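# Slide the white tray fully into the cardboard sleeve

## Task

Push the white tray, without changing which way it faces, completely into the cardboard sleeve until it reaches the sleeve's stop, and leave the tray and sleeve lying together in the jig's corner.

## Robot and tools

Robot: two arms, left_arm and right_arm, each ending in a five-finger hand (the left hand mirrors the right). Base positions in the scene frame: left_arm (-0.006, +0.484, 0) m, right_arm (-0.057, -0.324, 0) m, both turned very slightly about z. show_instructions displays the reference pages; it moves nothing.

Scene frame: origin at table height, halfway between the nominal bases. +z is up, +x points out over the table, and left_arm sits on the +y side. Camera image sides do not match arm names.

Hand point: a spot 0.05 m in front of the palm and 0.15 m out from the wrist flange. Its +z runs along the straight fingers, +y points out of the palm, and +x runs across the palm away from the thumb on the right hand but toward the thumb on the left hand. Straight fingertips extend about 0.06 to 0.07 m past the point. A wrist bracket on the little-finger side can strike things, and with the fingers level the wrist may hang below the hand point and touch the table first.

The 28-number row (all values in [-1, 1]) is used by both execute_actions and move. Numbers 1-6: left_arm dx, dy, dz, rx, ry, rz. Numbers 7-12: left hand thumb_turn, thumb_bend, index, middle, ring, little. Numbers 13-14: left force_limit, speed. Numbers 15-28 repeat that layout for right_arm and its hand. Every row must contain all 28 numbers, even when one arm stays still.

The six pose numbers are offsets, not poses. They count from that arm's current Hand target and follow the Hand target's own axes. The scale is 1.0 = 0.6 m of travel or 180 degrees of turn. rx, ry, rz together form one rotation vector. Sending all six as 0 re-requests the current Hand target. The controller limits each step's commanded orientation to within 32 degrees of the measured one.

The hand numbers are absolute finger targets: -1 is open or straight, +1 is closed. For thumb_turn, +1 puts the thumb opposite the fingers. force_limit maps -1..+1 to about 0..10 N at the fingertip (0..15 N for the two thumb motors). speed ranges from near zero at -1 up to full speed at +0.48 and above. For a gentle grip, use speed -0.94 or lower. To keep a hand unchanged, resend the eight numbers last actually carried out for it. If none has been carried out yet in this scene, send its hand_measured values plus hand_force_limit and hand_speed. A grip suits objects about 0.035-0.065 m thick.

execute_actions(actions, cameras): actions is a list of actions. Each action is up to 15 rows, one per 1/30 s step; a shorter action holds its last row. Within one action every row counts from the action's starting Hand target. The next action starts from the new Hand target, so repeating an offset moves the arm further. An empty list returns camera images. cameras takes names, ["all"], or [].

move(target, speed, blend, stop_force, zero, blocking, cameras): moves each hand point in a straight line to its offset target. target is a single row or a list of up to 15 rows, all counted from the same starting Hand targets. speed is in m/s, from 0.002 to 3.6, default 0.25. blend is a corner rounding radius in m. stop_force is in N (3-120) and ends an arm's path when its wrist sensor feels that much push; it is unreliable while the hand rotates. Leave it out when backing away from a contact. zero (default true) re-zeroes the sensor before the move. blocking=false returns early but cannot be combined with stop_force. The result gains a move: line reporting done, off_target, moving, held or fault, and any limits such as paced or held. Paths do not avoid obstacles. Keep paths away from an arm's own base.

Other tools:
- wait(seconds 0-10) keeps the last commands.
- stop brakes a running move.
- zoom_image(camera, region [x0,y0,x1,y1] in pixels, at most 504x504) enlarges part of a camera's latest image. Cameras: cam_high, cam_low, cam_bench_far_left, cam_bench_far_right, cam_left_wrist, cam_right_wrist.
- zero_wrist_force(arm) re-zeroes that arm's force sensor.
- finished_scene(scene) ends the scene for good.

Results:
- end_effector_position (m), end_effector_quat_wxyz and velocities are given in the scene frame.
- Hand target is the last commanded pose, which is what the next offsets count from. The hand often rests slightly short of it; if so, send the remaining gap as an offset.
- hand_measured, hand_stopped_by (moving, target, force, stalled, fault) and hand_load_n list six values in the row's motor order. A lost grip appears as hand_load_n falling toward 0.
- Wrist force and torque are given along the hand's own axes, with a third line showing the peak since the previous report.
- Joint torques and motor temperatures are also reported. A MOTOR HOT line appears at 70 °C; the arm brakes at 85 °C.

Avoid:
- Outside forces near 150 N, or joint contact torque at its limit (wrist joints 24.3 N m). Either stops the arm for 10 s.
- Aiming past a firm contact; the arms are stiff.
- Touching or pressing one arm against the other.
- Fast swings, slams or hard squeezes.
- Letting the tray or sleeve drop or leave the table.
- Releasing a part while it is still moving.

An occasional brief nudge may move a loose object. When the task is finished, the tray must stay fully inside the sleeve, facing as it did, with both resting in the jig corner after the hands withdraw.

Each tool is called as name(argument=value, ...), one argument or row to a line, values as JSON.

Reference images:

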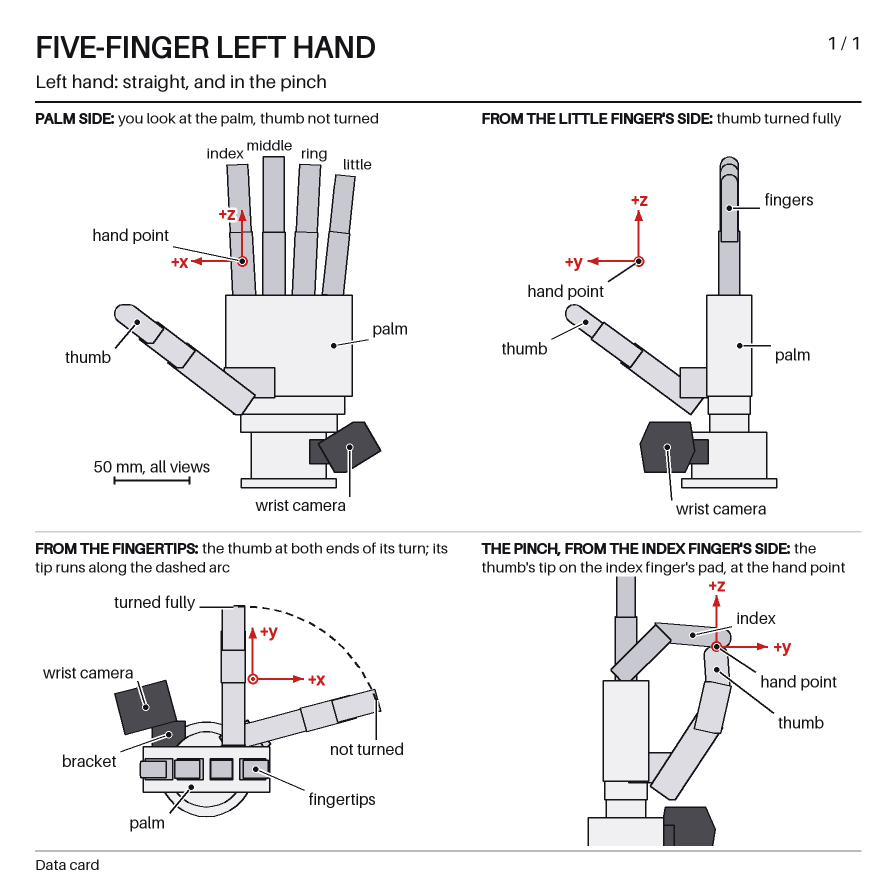

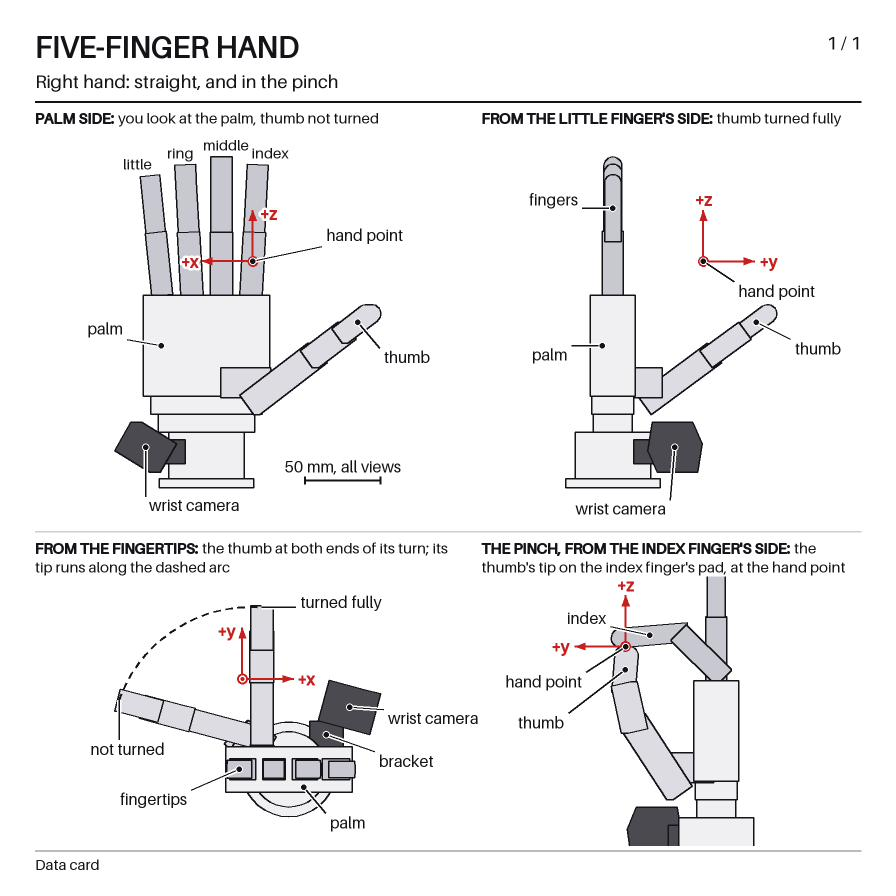

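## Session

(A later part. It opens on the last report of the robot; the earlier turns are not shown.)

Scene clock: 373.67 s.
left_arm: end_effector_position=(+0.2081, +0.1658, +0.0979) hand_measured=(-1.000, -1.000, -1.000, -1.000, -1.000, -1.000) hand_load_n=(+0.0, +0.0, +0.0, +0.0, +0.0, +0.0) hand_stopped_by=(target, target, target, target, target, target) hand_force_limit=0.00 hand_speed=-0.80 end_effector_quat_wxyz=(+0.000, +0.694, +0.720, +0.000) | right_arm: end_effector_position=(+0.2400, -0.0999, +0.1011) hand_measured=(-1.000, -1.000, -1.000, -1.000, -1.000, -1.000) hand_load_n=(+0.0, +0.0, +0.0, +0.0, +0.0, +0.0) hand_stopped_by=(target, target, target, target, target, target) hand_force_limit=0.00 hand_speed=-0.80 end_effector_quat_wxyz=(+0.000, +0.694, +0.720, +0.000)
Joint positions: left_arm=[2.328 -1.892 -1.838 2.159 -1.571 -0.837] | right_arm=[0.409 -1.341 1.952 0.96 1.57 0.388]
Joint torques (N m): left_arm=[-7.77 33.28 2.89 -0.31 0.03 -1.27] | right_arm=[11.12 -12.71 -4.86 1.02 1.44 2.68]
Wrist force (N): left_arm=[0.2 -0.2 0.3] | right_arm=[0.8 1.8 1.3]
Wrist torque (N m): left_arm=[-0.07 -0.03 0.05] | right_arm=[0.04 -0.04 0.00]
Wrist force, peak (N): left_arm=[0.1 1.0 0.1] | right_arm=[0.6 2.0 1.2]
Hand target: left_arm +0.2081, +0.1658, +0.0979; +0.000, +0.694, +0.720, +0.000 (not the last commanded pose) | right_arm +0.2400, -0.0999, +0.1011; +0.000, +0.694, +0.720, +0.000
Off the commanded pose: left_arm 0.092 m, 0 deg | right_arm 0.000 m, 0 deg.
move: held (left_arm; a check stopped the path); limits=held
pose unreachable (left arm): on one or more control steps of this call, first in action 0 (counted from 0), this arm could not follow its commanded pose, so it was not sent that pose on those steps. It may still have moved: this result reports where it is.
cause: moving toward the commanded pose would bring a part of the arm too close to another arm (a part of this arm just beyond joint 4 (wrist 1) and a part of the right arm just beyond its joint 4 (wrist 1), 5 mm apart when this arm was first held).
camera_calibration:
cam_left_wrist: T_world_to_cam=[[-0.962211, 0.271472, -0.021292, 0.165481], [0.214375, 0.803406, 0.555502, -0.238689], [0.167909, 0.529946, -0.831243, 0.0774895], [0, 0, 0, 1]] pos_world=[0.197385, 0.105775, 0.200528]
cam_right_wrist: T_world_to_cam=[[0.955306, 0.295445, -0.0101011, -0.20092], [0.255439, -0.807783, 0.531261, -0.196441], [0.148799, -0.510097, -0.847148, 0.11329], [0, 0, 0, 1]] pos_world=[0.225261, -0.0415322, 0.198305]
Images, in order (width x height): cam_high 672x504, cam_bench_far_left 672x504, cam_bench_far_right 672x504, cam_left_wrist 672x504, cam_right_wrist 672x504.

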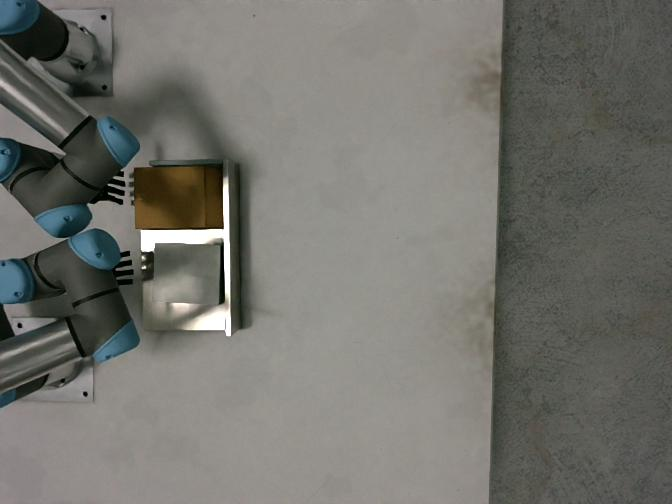

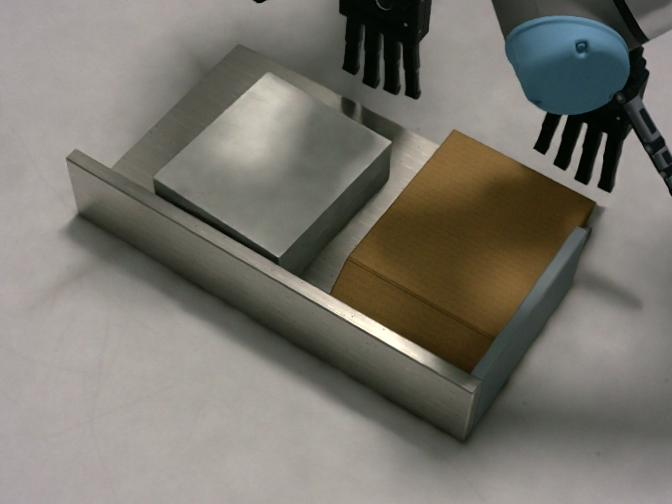

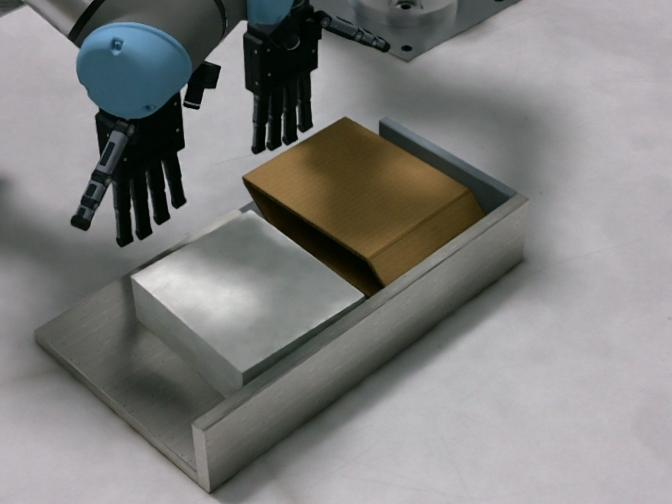

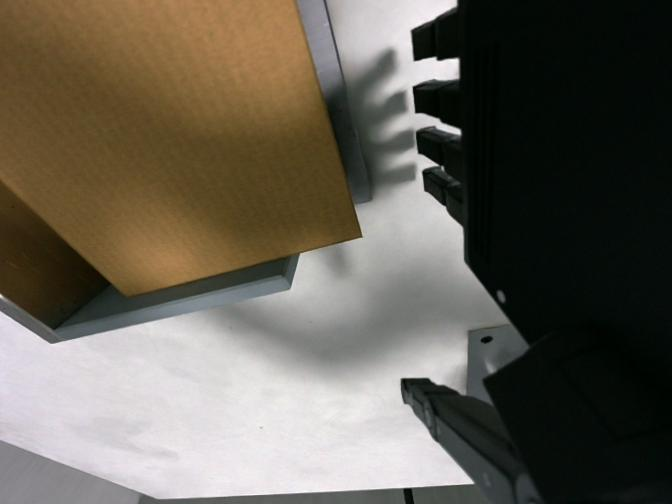

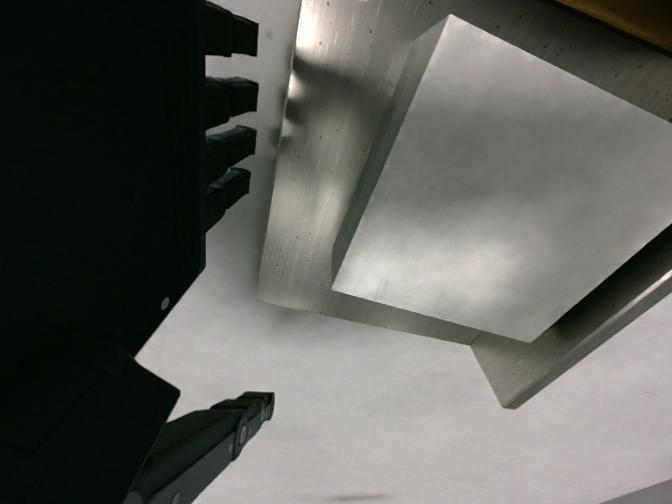

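move(
  target=[
    [0,0,0,0,0,0,-1,-1,-1,-1,-1,-1,0,-0.8, 0,0,-0.1667,0,0,0,-1,-1,-1,-1,-1,-1,0,-0.8],
    [0,0,0,0,0,0,-1,-1,-1,-1,-1,-1,0,-0.8, -0.2578,0.2073,-0.1667,0,0,-0.5,-1,-1,-1,-1,-1,-1,0,-0.8],
  ],
  speed=0.2,
  blend=[0.03,0],
  cameras=[],
)

move(
  target=[0,0.1533,0,0,0,0,-1,-1,-1,-1,-1,-1,0,-0.8, 0,0,0,0,0,0,-1,-1,-1,-1,-1,-1,0,-0.8],
  speed=0.03,
  stop_force=6,
  cameras=["cam_high","cam_bench_far_left","cam_bench_far_right","cam_left_wrist","cam_right_wrist"],
)

Scene clock: 425.77 s.
left_arm: end_effector_position=(+0.2081, +0.1658, +0.0979) hand_measured=(-1.000, -1.000, -1.000, -1.000, -1.000, -1.000) hand_load_n=(+0.0, +0.0, +0.0, +0.0, +0.0, +0.0) hand_stopped_by=(target, target, target, target, target, target) hand_force_limit=0.00 hand_speed=-0.80 end_effector_quat_wxyz=(+0.000, +0.694, +0.720, +0.000) | right_arm: end_effector_position=(+0.3699, -0.2500, +0.2010) hand_measured=(-1.000, -1.000, -1.000, -1.000, -1.000, -1.000) hand_load_n=(-0.5, +0.0, +0.0, +0.0, +0.0, +0.0) hand_stopped_by=(target, target, target, target, target, target) hand_force_limit=0.00 hand_speed=-0.80 end_effector_quat_wxyz=(+0.000, -0.018, +1.000, +0.000)
Joint positions: left_arm=[2.328 -1.892 -1.838 2.159 -1.571 -0.837] | right_arm=[-0.324 -1.326 1.647 1.251 1.571 -1.917]
Joint torques (N m): left_arm=[-7.54 33.63 2.92 -0.41 2.13 -1.17] | right_arm=[-8.17 -15.54 -27.36 3.62 -1.27 -2.86]
Wrist force (N): left_arm=[0.3 -0.1 0.3] | right_arm=[0.6 1.7 0.9]
Wrist torque (N m): left_arm=[-0.06 -0.03 0.05] | right_arm=[0.05 -0.02 0.16]
Wrist force, peak (N): left_arm=[0.2 -0.4 0.9] | right_arm=[0.5 1.8 2.2]
Hand target: left_arm +0.2081, +0.1658, +0.0979; +0.000, +0.694, +0.720, +0.000 | right_arm +0.3699, -0.2500, +0.2010; +0.000, -0.018, +1.000, +0.000
Off the commanded pose: left_arm 0.000 m, 0 deg | right_arm 0.000 m, 0 deg.
move: done
No camera images: "cameras" was empty.

Scene clock: 428.57 s.
left_arm: end_effector_position=(+0.2594, +0.1677, +0.0979) hand_measured=(-1.000, -1.000, -1.000, -1.000, -1.000, -1.000) hand_load_n=(+0.0, +0.0, +0.0, +0.0, +0.0, +0.0) hand_stopped_by=(target, target, target, target, target, target) hand_force_limit=0.00 hand_speed=-0.80 end_effector_quat_wxyz=(+0.000, +0.694, +0.720, +0.000) | right_arm: end_effector_position=(+0.3699, -0.2500, +0.2010) hand_measured=(-1.000, -1.000, -1.000, -1.000, -1.000, -1.000) hand_load_n=(+0.0, +0.0, +0.0, +0.0, +0.0, +0.0) hand_stopped_by=(target, target, target, target, target, target) hand_force_limit=0.00 hand_speed=-0.80 end_effector_quat_wxyz=(+0.000, -0.018, +1.000, +0.000)
Joint positions: left_arm=[2.425 -1.939 -1.771 2.138 -1.571 -0.739] | right_arm=[-0.324 -1.326 1.647 1.251 1.571 -1.917]
Joint torques (N m): left_arm=[-6.67 34.95 3.76 -0.71 -1.78 -1.32] | right_arm=[-8.25 -15.25 -27.78 3.79 -1.41 -2.8]
Wrist force (N): left_arm=[-0.6 -4.1 -1.7] | right_arm=[0.8 1.6 0.9]
Wrist torque (N m): left_arm=[0.03 0.01 0.17] | right_arm=[0.04 -0.05 0.16]
Wrist force, peak (N): left_arm=[0.1 -13.8 -11.7] | right_arm=[0.8 1.7 1.0]
Hand target: left_arm +0.2594, +0.1677, +0.0979; +0.000, +0.694, +0.720, +0.000 (not the last commanded pose) | right_arm +0.3699, -0.2500, +0.2010; +0.000, -0.018, +1.000, +0.000
Off the commanded pose: left_arm 0.041 m, 0 deg | right_arm 0.000 m, 0 deg.
move: contact (left_arm)
camera_calibration:
cam_left_wrist: T_world_to_cam=[[-0.962211, 0.271473, -0.021291, 0.214326], [0.214377, 0.803405, 0.555502, -0.251213], [0.167909, 0.529946, -0.831243, 0.0678689], [0, 0, 0, 1]] pos_world=[0.248685, 0.107675, 0.200528]
cam_right_wrist: T_world_to_cam=[[-0.295437, 0.955318, -0.00915883, 0.347708], [0.807845, 0.254925, 0.531413, -0.342732], [0.510004, 0.1496, -0.847063, 0.13327], [0, 0, 0, 1]] pos_world=[0.311632, -0.264738, 0.298205]
Images, in order (width x height): cam_high 672x504, cam_bench_far_left 672x504, cam_bench_far_right 672x504, cam_left_wrist 672x504, cam_right_wrist 672x504.

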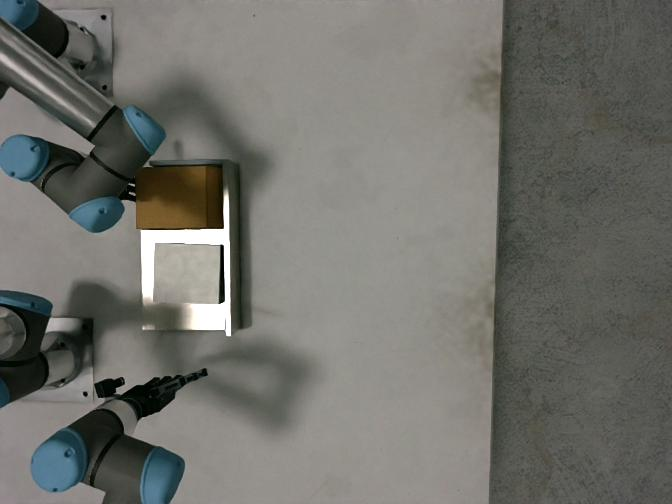

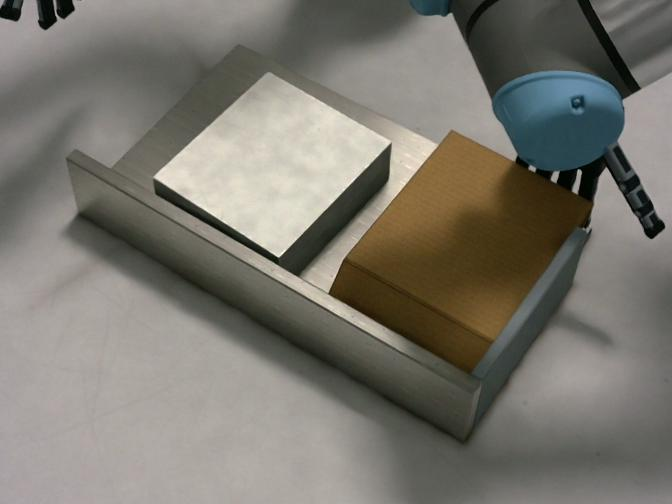

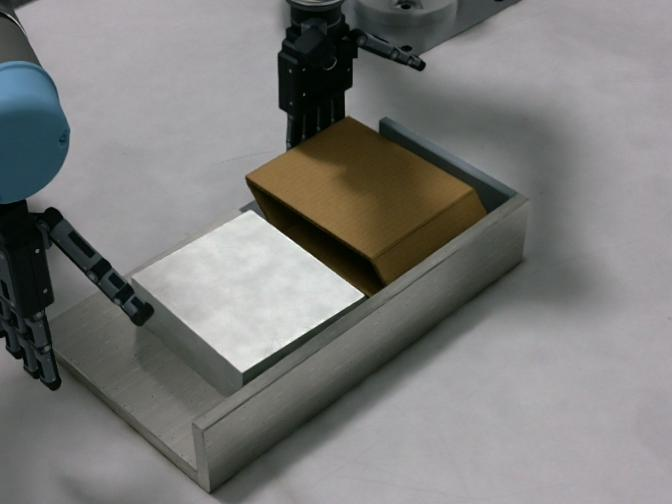

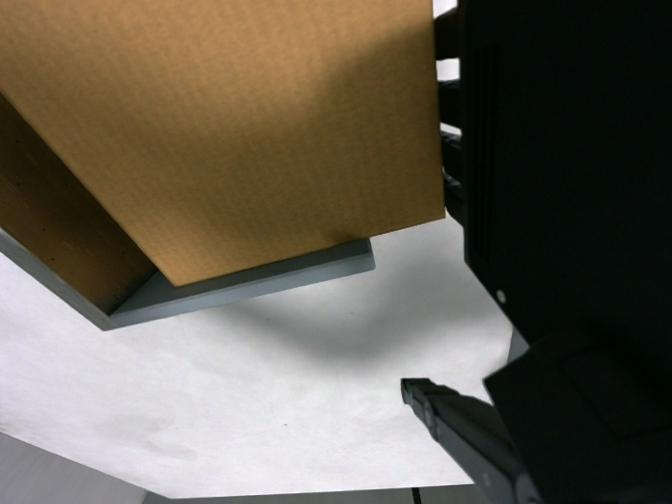

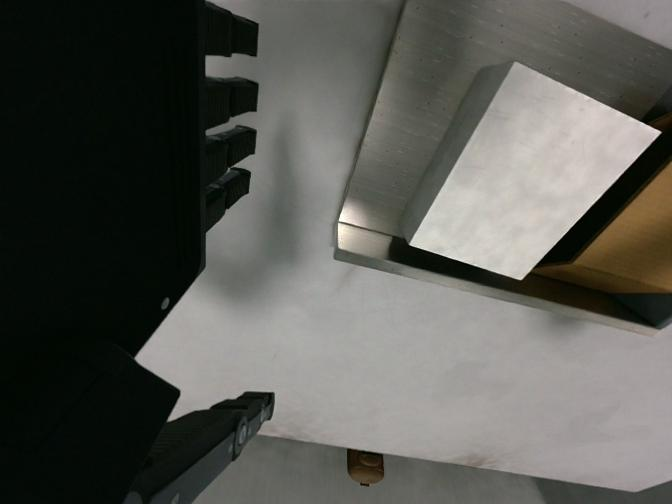

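move(
  target=[0,0.0667,0,0,0,0,-1,-1,-1,-1,-1,-1,0,-0.8, 0,0,0,0,0,0,-1,-1,-1,-1,-1,-1,0,-0.8],
  speed=0.015,
  stop_force=12,
  cameras=["cam_high","cam_bench_far_left","cam_bench_far_right","cam_left_wrist"],
)

Scene clock: 440.57 s.
left_arm: end_effector_position=(+0.2607, +0.1678, +0.0980) hand_measured=(-1.000, -1.000, -1.000, -1.000, -1.000, -1.000) hand_load_n=(+0.0, +0.0, +0.0, +0.0, +0.5, +0.0) hand_stopped_by=(target, target, target, target, target, target) hand_force_limit=0.00 hand_speed=-0.80 end_effector_quat_wxyz=(+0.000, +0.694, +0.720, +0.000) | right_arm: end_effector_position=(+0.3699, -0.2500, +0.2010) hand_measured=(-1.000, -1.000, -1.000, -1.000, -1.000, -1.000) hand_load_n=(+0.0, +0.0, +0.0, +0.0, +0.0, +0.0) hand_stopped_by=(target, target, target, target, target, target) hand_force_limit=0.00 hand_speed=-0.80 end_effector_quat_wxyz=(+0.000, -0.018, +1.000, +0.000)
Joint positions: left_arm=[2.428 -1.94 -1.769 2.137 -1.571 -0.737] | right_arm=[-0.324 -1.326 1.647 1.251 1.571 -1.917]
Joint torques (N m): left_arm=[-3.32 31.75 5.29 2.9 -1.99 -1.45] | right_arm=[-7.83 -15.35 -28.28 3.77 -1.37 -2.72]
Wrist force (N): left_arm=[-0.6 -15.5 -12.7] | right_arm=[0.6 1.6 0.9]
Wrist torque (N m): left_arm=[0.55 -0.43 0.50] | right_arm=[0.05 -0.02 0.15]
Wrist force, peak (N): left_arm=[0.0 -20.5 -18.5] | right_arm=[0.8 1.8 1.0]
Hand target: left_arm +0.2607, +0.1678, +0.0980; +0.000, +0.694, +0.720, +0.000 (not the last commanded pose) | right_arm +0.3699, -0.2500, +0.2010; +0.000, -0.018, +1.000, +0.000
Off the commanded pose: left_arm 0.039 m, 0 deg | right_arm 0.000 m, 0 deg.
move: contact (left_arm)
camera_calibration:
cam_left_wrist: T_world_to_cam=[[-0.962187, 0.271575, -0.0210454, 0.215485], [0.214559, 0.803242, 0.555668, -0.251632], [0.16781, 0.530141, -0.831138, 0.0675801], [0, 0, 0, 1]] pos_world=[0.249986, 0.107774, 0.200527]
Images, in order (width x height): cam_high 672x504, cam_bench_far_left 672x504, cam_bench_far_right 672x504, cam_left_wrist 672x504.

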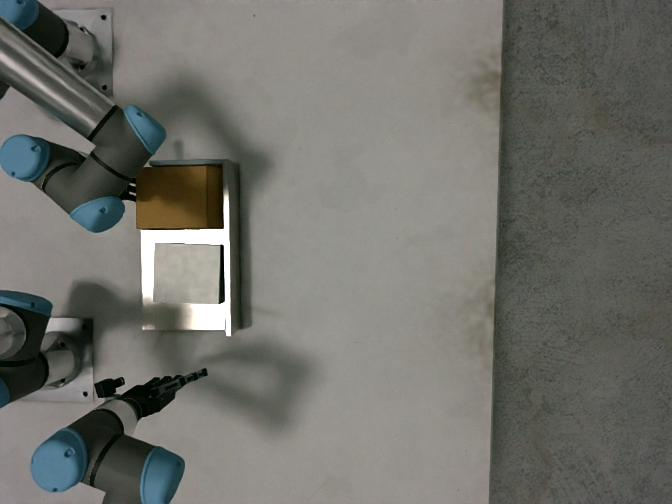

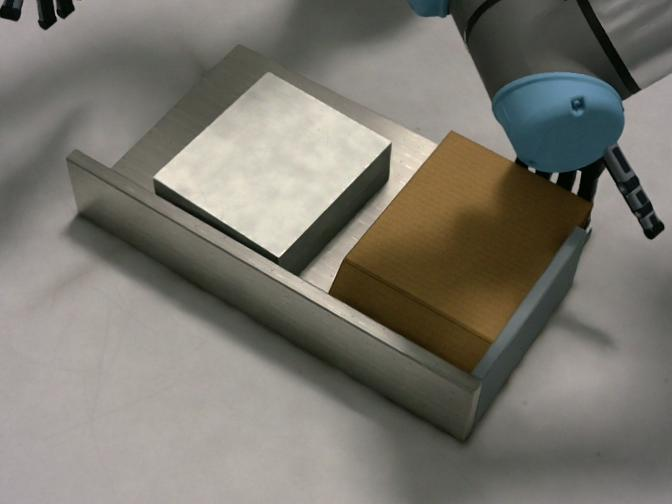

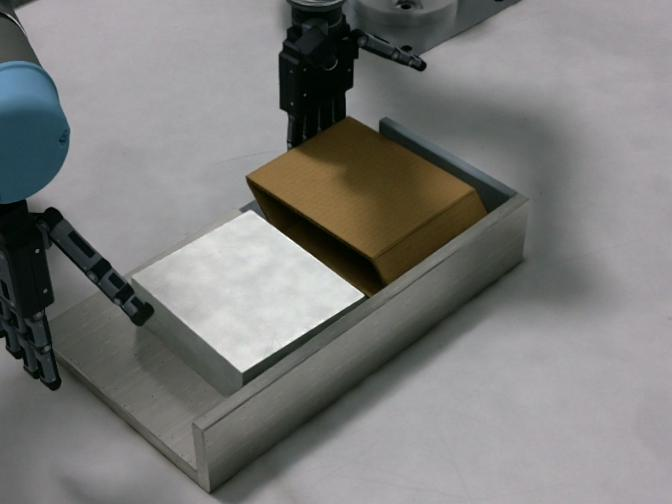

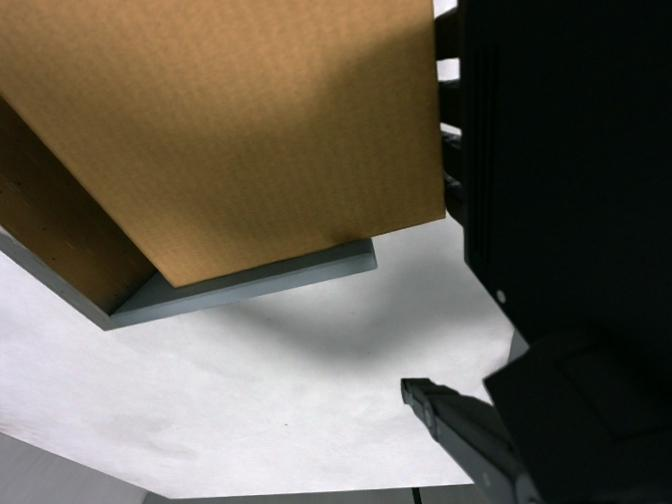

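move(
  target=[
    [0,-0.02,0,0,0,0,-1,-1,-1,-1,-1,-1,0,-0.8, 0,0,0,0,0,0,-1,-1,-1,-1,-1,-1,0,-0.8],
    [0,-0.02,0.02,0,0,0,-1,-1,-1,-1,-1,-1,0,-0.8, 0,0,0,0,0,0,-1,-1,-1,-1,-1,-1,0,-0.8],
  ],
  speed=0.05,
  cameras=["cam_bench_far_right"],
)

move(
  target=[
    [0,0.005,0,0,0,0,-1,-1,-1,-1,-1,-1,0,-0.8, 0,0,0,0,0,0,-1,-1,-1,-1,-1,-1,0,-0.8],
    [0,0.0212,-0.015,0,0,0,-1,-1,-1,-1,-1,-1,0,-0.8, 0,0,0,0,0,0,-1,-1,-1,-1,-1,-1,0,-0.8],
    [0,0.0368,-0.0245,0,0,0,-1,-1,-1,-1,-1,-1,0,-0.8, 0,0,0,0,0,0,-1,-1,-1,-1,-1,-1,0,-0.8],
    [0,0.0538,-0.031,0,0,0,-1,-1,-1,-1,-1,-1,0,-0.8, 0,0,0,0,0,0,-1,-1,-1,-1,-1,-1,0,-0.8],
  ],
  speed=0.02,
  blend=[0.002,0.002,0.002,0],
  stop_force=8,
  cameras=["cam_high","cam_bench_far_left","cam_bench_far_right","cam_left_wrist"],
)

Scene clock: 526.10 s.
left_arm: end_effector_position=(+0.2460, +0.1694, +0.0870) hand_measured=(-1.000, -1.000, -1.000, -1.000, -1.000, -1.000) hand_load_n=(+0.0, +0.0, +0.0, +7.0, +0.0, +0.0) hand_stopped_by=(target, target, target, target, target, target) hand_force_limit=0.00 hand_speed=-0.80 end_effector_quat_wxyz=(-0.007, +0.694, +0.720, -0.001) | right_arm: end_effector_position=(+0.3699, -0.2500, +0.2010) hand_measured=(-1.000, -1.000, -1.000, -1.000, -1.000, -1.000) hand_load_n=(+0.0, +0.0, +0.0, +0.0, +0.0, +0.0) hand_stopped_by=(target, target, target, target, target, target) hand_force_limit=0.00 hand_speed=-0.80 end_effector_quat_wxyz=(+0.000, -0.018, +1.000, +0.000)
Joint positions: left_arm=[2.406 -1.944 -1.799 2.159 -1.57 -0.758] | right_arm=[-0.324 -1.326 1.647 1.251 1.571 -1.917]
Joint torques (N m): left_arm=[20.43 17.16 13.38 9.77 -10.96 -0.39] | right_arm=[-7.85 -15.69 -28.2 3.64 -1.35 -2.7]
Wrist force (N): left_arm=[-6.2 -52.2 -29.7] | right_arm=[0.7 1.5 0.8]
Wrist torque (N m): left_arm=[3.57 -0.79 0.85] | right_arm=[0.03 -0.03 0.15]
Wrist force, peak (N): left_arm=[-8.3 -20.0 -118.7] | right_arm=[0.8 1.8 1.1]
Hand target: left_arm +0.2487, +0.1674, +0.0860; +0.000, +0.694, +0.720, +0.000 | right_arm +0.3699, -0.2500, +0.2010; +0.000, -0.018, +1.000, +0.000
Off the commanded pose: left_arm 0.004 m, 1 deg | right_arm 0.000 m, 0 deg.
move: off_target (left_arm)
Images, in order (width x height): cam_bench_far_right 672x504.

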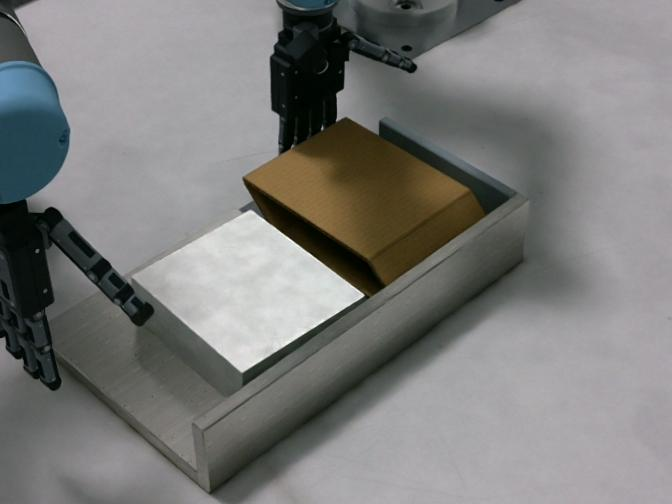

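Scene clock: 527.90 s.
left_arm: end_effector_position=(+0.2587, +0.1682, +0.0929) hand_measured=(-1.000, -1.000, -1.000, -1.000, -1.000, -1.000) hand_load_n=(+0.0, +0.0, +0.0, -4.5, +0.0, +0.0) hand_stopped_by=(target, target, target, target, target, target) hand_force_limit=0.00 hand_speed=-0.80 end_effector_quat_wxyz=(-0.001, +0.694, +0.720, +0.000) | right_arm: end_effector_position=(+0.3699, -0.2500, +0.2010) hand_measured=(-1.000, -1.000, -1.000, -1.000, -1.000, -1.000) hand_load_n=(+0.0, +0.0, +0.0, +0.0, +0.0, +0.0) hand_stopped_by=(target, target, target, target, target, target) hand_force_limit=0.00 hand_speed=-0.80 end_effector_quat_wxyz=(+0.000, -0.018, +1.000, +0.000)
Joint positions: left_arm=[2.425 -1.945 -1.777 2.149 -1.571 -0.74] | right_arm=[-0.324 -1.326 1.647 1.251 1.571 -1.917]
Joint torques (N m): left_arm=[-7.62 18.85 -1.77 -4.82 -2.64 -1.4] | right_arm=[-7.94 -15.39 -28.03 3.66 -1.43 -2.69]
Wrist force (N): left_arm=[-5.0 4.1 -9.3] | right_arm=[0.8 1.8 0.9]
Wrist torque (N m): left_arm=[0.80 -0.40 -0.34] | right_arm=[0.08 -0.05 0.17]
Wrist force, peak (N): left_arm=[-12.4 -57.1 -22.1] | right_arm=[0.6 1.9 1.0]
Hand target: left_arm +0.2587, +0.1682, +0.0929; -0.001, +0.694, +0.720, +0.000 (not the last commanded pose) | right_arm +0.3699, -0.2500, +0.2010; +0.000, -0.018, +1.000, +0.000
Off the commanded pose: left_arm 0.025 m, 0 deg | right_arm 0.000 m, 0 deg.
move: contact (left_arm); path passed 1 of 4 targets; blend cut to 0.0015 m at target 1
camera_calibration:
cam_left_wrist: T_world_to_cam=[[-0.962255, 0.271463, -0.0193111, 0.213289], [0.215178, 0.802344, 0.556725, -0.24877], [0.166625, 0.531556, -0.830472, 0.0634626], [0, 0, 0, 1]] pos_world=[0.248194, 0.107965, 0.195319]
Images, in order (width x height): cam_high 672x504, cam_bench_far_left 672x504, cam_bench_far_right 672x504, cam_left_wrist 672x504.

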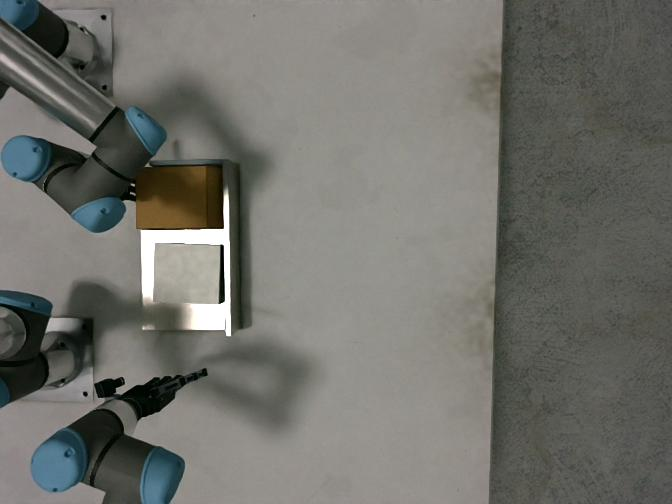

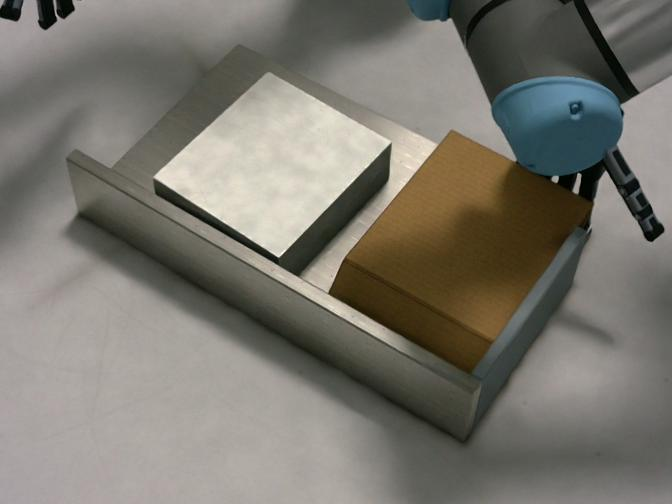

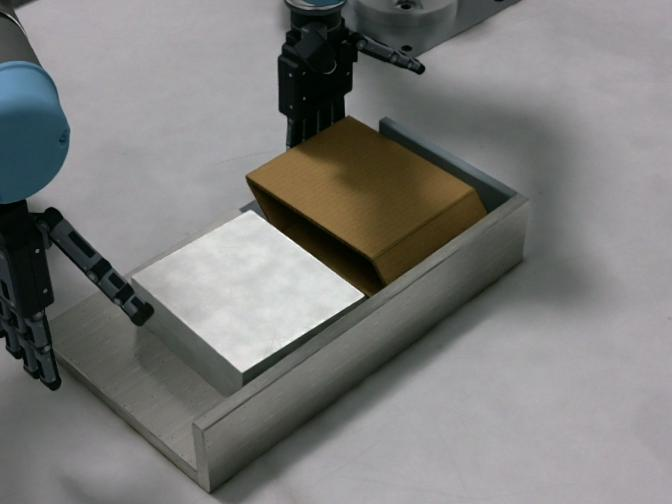

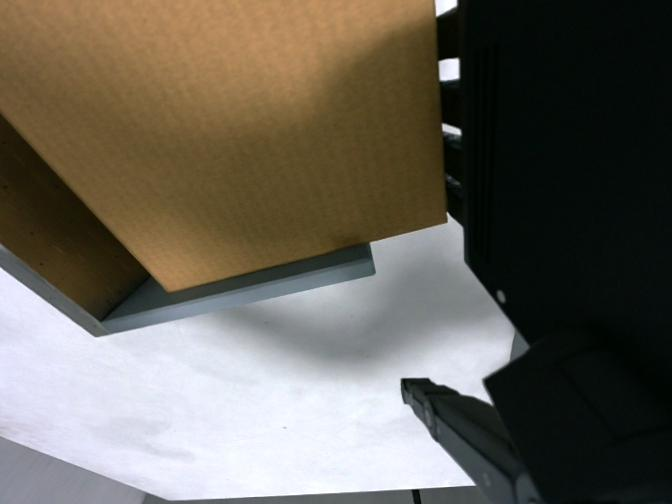

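move(
  target=[
    [0,-0.025,0,0,0,0,-1,-1,-1,-1,-1,-1,0,-0.8, 0,0,0,0,0,0,-1,-1,-1,-1,-1,-1,0,-0.8],
    [0,-0.025,-0.045,0,0,0,-1,-1,-1,-1,-1,-1,0,-0.8, 0,0,0,0,0,0,-1,-1,-1,-1,-1,-1,0,-0.8],
  ],
  speed=0.05,
  cameras=["cam_high","cam_bench_far_left","cam_bench_far_right","cam_left_wrist"],
)

Scene clock: 560.67 s.
left_arm: end_effector_position=(+0.2437, +0.1676, +0.1198) hand_measured=(-1.000, -1.000, -1.000, -1.000, -1.000, -1.000) hand_load_n=(+0.0, +0.0, +0.0, +0.0, +0.0, +0.0) hand_stopped_by=(target, target, target, target, target, target) hand_force_limit=0.00 hand_speed=-0.80 end_effector_quat_wxyz=(-0.001, +0.694, +0.720, +0.000) | right_arm: end_effector_position=(+0.3699, -0.2500, +0.2010) hand_measured=(-1.000, -1.000, -1.000, -1.000, -1.000, -1.000) hand_load_n=(+0.0, +0.0, +0.0, +0.0, +0.0, +0.0) hand_stopped_by=(target, target, target, target, target, target) hand_force_limit=0.00 hand_speed=-0.80 end_effector_quat_wxyz=(+0.000, -0.018, +1.000, +0.000)
Joint positions: left_arm=[2.398 -1.897 -1.766 2.089 -1.571 -0.767] | right_arm=[-0.324 -1.326 1.647 1.251 1.571 -1.917]
Joint torques (N m): left_arm=[-7.56 34.44 26.44 -4.44 -1.41 -1.29] | right_arm=[-8.4 -16.27 -28.12 3.63 -1.27 -2.73]
Wrist force (N): left_arm=[-0.7 2.5 1.1] | right_arm=[0.6 1.6 0.9]
Wrist torque (N m): left_arm=[0.28 0.13 -0.11] | right_arm=[0.04 -0.03 0.16]
Wrist force, peak (N): left_arm=[-5.9 6.4 -12.3] | right_arm=[0.8 1.8 1.0]
Hand target: left_arm +0.2437, +0.1676, +0.1199; -0.001, +0.694, +0.720, +0.000 | right_arm +0.3699, -0.2500, +0.2010; +0.000, -0.018, +1.000, +0.000
Off the commanded pose: left_arm 0.000 m, 0 deg | right_arm 0.000 m, 0 deg.
move: done
camera_calibration:
cam_left_wrist: T_world_to_cam=[[-0.962255, 0.271463, -0.0193111, 0.19954], [0.215178, 0.802344, 0.556725, -0.260092], [0.166625, 0.531556, -0.830472, 0.0887037], [0, 0, 0, 1]] pos_world=[0.233194, 0.107365, 0.222319]
Images, in order (width x height): cam_high 672x504, cam_bench_far_left 672x504, cam_bench_far_right 672x504, cam_left_wrist 672x504.

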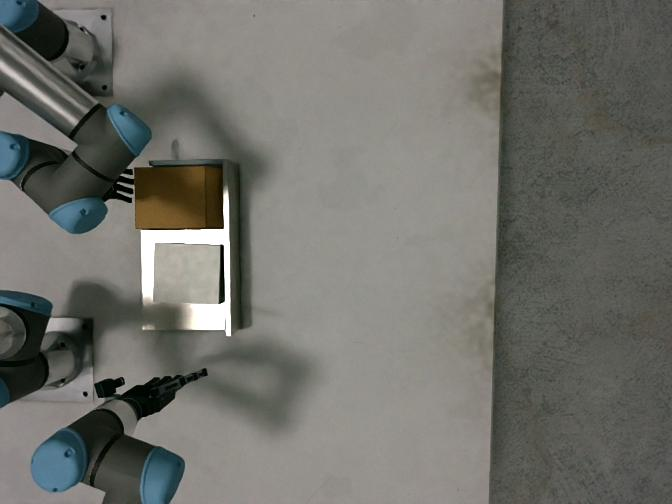

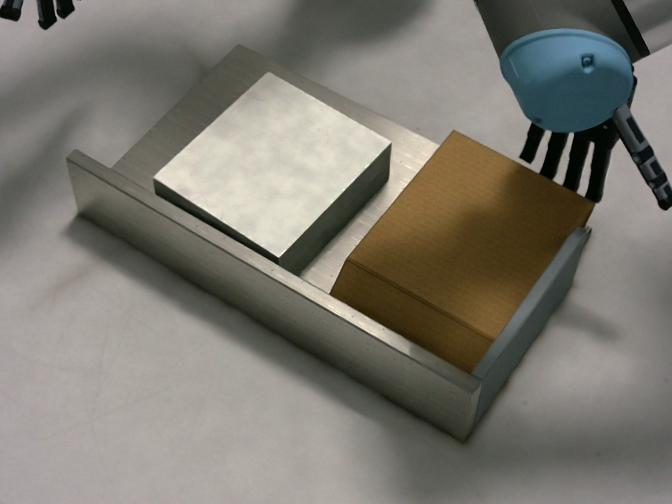

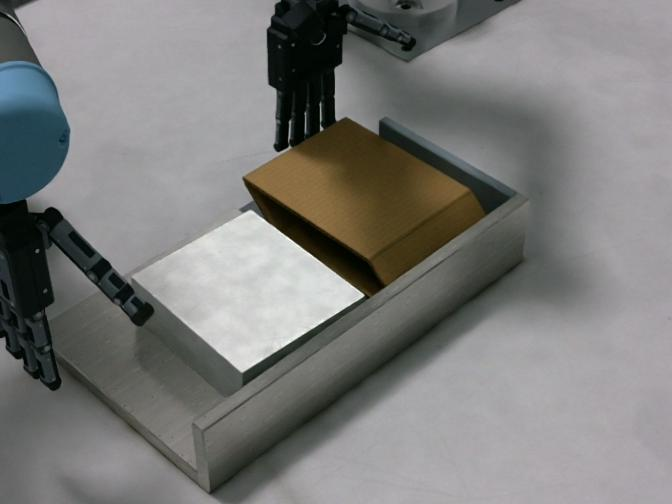

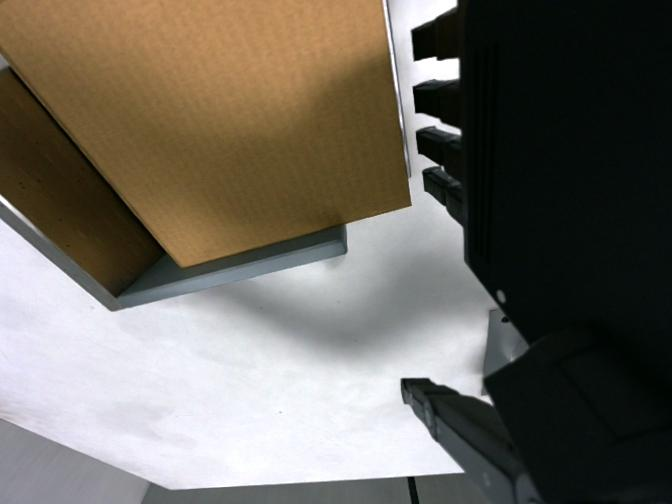

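move(
  target=[
    [0,0.0167,0,0,0,0,-1,-1,-1,-1,-1,-1,0,-0.8, 0,0,0,0,0,0,-1,-1,-1,-1,-1,-1,0,-0.8],
    [0,0.0328,-0.0158,0,0,0,-1,-1,-1,-1,-1,-1,0,-0.8, 0,0,0,0,0,0,-1,-1,-1,-1,-1,-1,0,-0.8],
    [0,0.0485,-0.0258,0,0,0,-1,-1,-1,-1,-1,-1,0,-0.8, 0,0,0,0,0,0,-1,-1,-1,-1,-1,-1,0,-0.8],
  ],
  speed=0.02,
  blend=[0.002,0.002,0],
  stop_force=7,
  cameras=["cam_high","cam_bench_far_left","cam_bench_far_right","cam_left_wrist"],
)

Scene clock: 572.87 s.
left_arm: end_effector_position=(+0.2728, +0.1686, +0.1353) hand_measured=(-1.000, -1.000, -1.000, -1.000, -1.000, -1.000) hand_load_n=(+0.0, +0.0, +0.0, +0.0, +0.5, +0.0) hand_stopped_by=(target, target, target, target, target, target) hand_force_limit=0.00 hand_speed=-0.80 end_effector_quat_wxyz=(-0.001, +0.694, +0.720, +0.000) | right_arm: end_effector_position=(+0.3699, -0.2500, +0.2010) hand_measured=(-1.000, -1.000, -1.000, -1.000, -1.000, -1.000) hand_load_n=(+0.0, +0.0, +0.0, +0.0, +0.0, +0.0) hand_stopped_by=(target, target, target, target, target, target) hand_force_limit=0.00 hand_speed=-0.80 end_effector_quat_wxyz=(+0.000, -0.018, +1.000, +0.000)
Joint positions: left_arm=[2.449 -1.91 -1.703 2.039 -1.571 -0.715] | right_arm=[-0.324 -1.326 1.647 1.251 1.571 -1.917]
Joint torques (N m): left_arm=[10.75 22.94 29.08 -2.87 -2.48 1.55] | right_arm=[-8.24 -15.9 -27.62 3.65 -1.22 -2.59]
Wrist force (N): left_arm=[-1.2 -5.1 -0.6] | right_arm=[0.7 1.5 1.0]
Wrist torque (N m): left_arm=[0.58 0.08 0.04] | right_arm=[0.03 -0.03 0.16]
Wrist force, peak (N): left_arm=[-1.0 -5.0 -1.7] | right_arm=[0.9 1.8 0.9]
Hand target: left_arm +0.2728, +0.1686, +0.1353; -0.001, +0.694, +0.720, +0.000 | right_arm +0.3699, -0.2500, +0.2010; +0.000, -0.018, +1.000, +0.000
Off the commanded pose: left_arm 0.000 m, 0 deg | right_arm 0.000 m, 0 deg.
move: done
camera_calibration:
cam_left_wrist: T_world_to_cam=[[-0.962255, 0.271463, -0.0193111, 0.227569], [0.215178, 0.802344, 0.556725, -0.275786], [0.166625, 0.531556, -0.830472, 0.0961957], [0, 0, 0, 1]] pos_world=[0.262294, 0.108365, 0.237819]
Images, in order (width x height): cam_high 672x504, cam_bench_far_left 672x504, cam_bench_far_right 672x504, cam_left_wrist 672x504.

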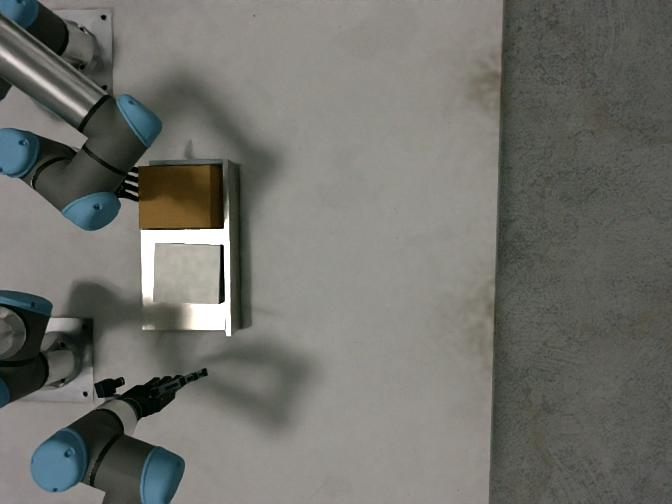

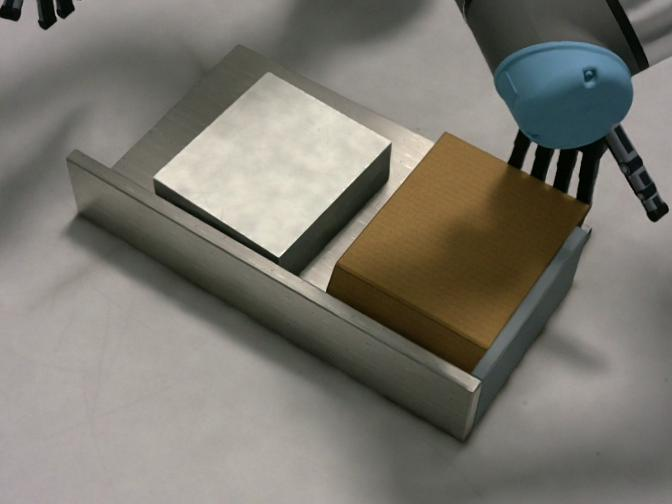

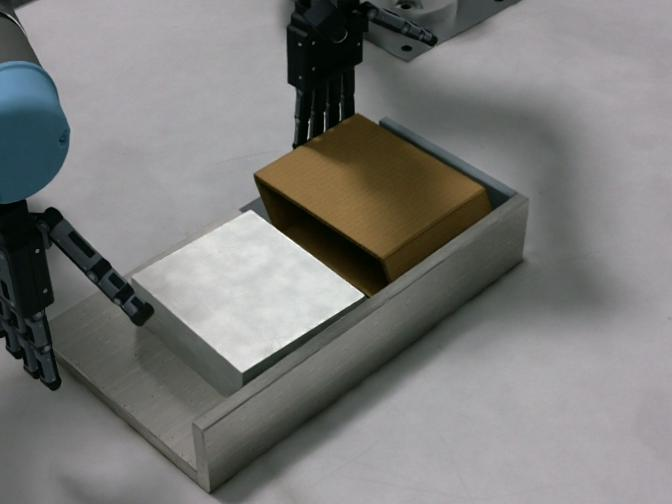

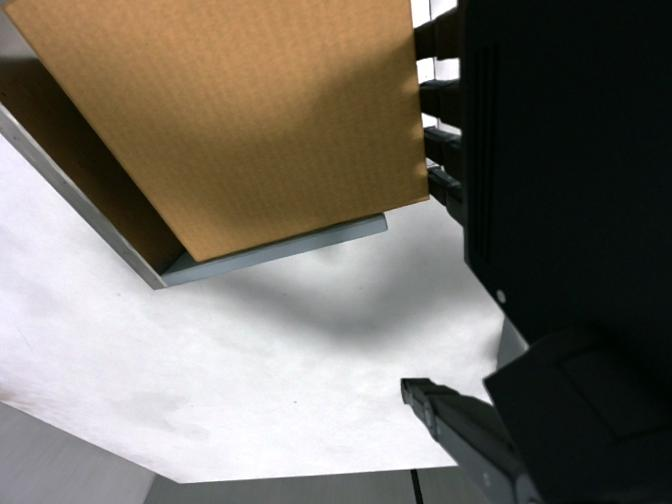

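move(
  target=[
    [0,0.017,-0.0067,0,0,0,-1,-1,-1,-1,-1,-1,0,-0.8, 0,0,0,0,0,0,-1,-1,-1,-1,-1,-1,0,-0.8],
    [0,0.035,-0.01,0,0,0,-1,-1,-1,-1,-1,-1,0,-0.8, 0,0,0,0,0,0,-1,-1,-1,-1,-1,-1,0,-0.8],
    [0,0.05,-0.01,0,0,0,-1,-1,-1,-1,-1,-1,0,-0.8, 0,0,0,0,0,0,-1,-1,-1,-1,-1,-1,0,-0.8],
  ],
  speed=0.02,
  blend=[0.002,0.002,0],
  stop_force=7,
  cameras=["cam_high","cam_bench_far_left","cam_bench_far_right","cam_left_wrist"],
)

Scene clock: 583.93 s.
left_arm: end_effector_position=(+0.2992, +0.1696, +0.1413) hand_measured=(-1.000, -1.000, -1.000, -1.000, -1.000, -1.000) hand_load_n=(+0.0, +0.0, +0.0, +0.5, +1.0, +0.0) hand_stopped_by=(target, target, target, target, target, target) hand_force_limit=0.00 hand_speed=-0.80 end_effector_quat_wxyz=(-0.001, +0.694, +0.720, +0.000) | right_arm: end_effector_position=(+0.3699, -0.2500, +0.2010) hand_measured=(-1.000, -1.000, -1.000, -1.000, -1.000, -1.000) hand_load_n=(+0.0, +0.0, +0.0, +0.0, +0.0, -0.5) hand_stopped_by=(target, target, target, target, target, target) hand_force_limit=0.00 hand_speed=-0.80 end_effector_quat_wxyz=(+0.000, -0.018, +1.000, +0.000)
Joint positions: left_arm=[2.491 -1.935 -1.651 2.012 -1.571 -0.673] | right_arm=[-0.324 -1.326 1.647 1.251 1.571 -1.917]
Joint torques (N m): left_arm=[-3.47 35.52 7.71 2.77 -3.96 -1.37] | right_arm=[-7.59 -15.71 -27.61 3.55 -1.33 -2.52]
Wrist force (N): left_arm=[-2.6 -11.8 -2.8] | right_arm=[0.6 1.5 0.8]
Wrist torque (N m): left_arm=[0.82 -0.08 0.36] | right_arm=[0.04 -0.02 0.15]
Wrist force, peak (N): left_arm=[-2.6 -12.0 -3.4] | right_arm=[0.8 1.8 1.0]
Hand target: left_arm +0.2992, +0.1696, +0.1413; -0.001, +0.694, +0.720, +0.000 (not the last commanded pose) | right_arm +0.3699, -0.2500, +0.2010; +0.000, -0.018, +1.000, +0.000
Off the commanded pose: left_arm 0.004 m, 0 deg | right_arm 0.000 m, 0 deg.
move: contact (left_arm); path passed 2 of 3 targets
camera_calibration:
cam_left_wrist: T_world_to_cam=[[-0.962255, 0.271463, -0.0193111, 0.252815], [0.215178, 0.802344, 0.556725, -0.285553], [0.166625, 0.531556, -0.830472, 0.096165], [0, 0, 0, 1]] pos_world=[0.288694, 0.109365, 0.243719]
Images, in order (width x height): cam_high 672x504, cam_bench_far_left 672x504, cam_bench_far_right 672x504, cam_left_wrist 672x504.

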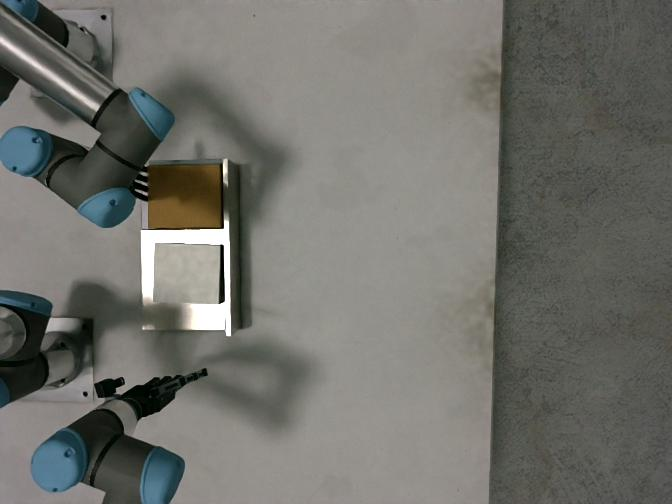

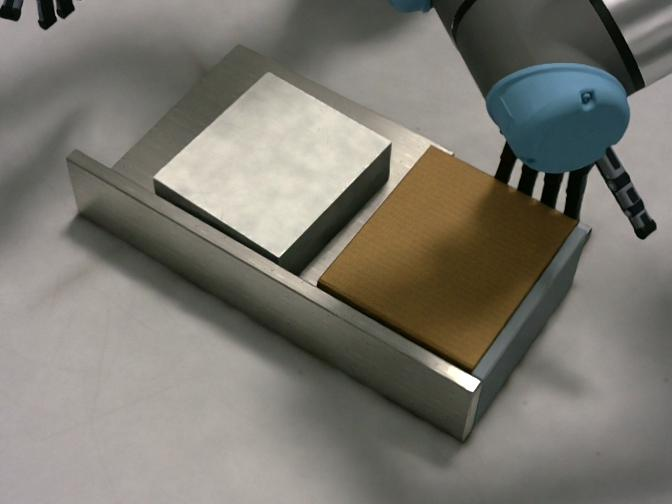

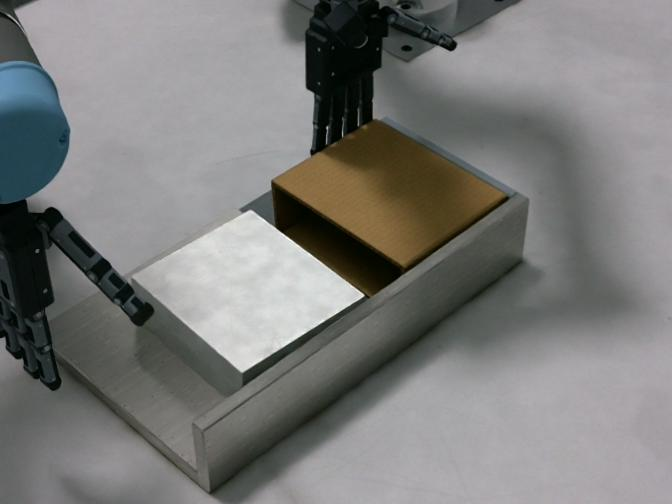

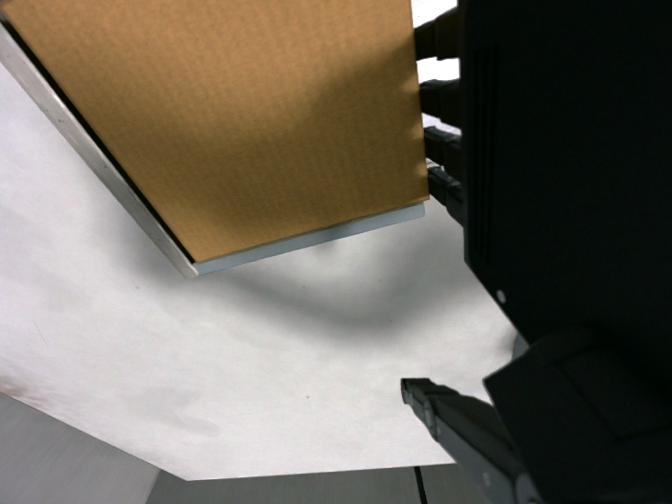

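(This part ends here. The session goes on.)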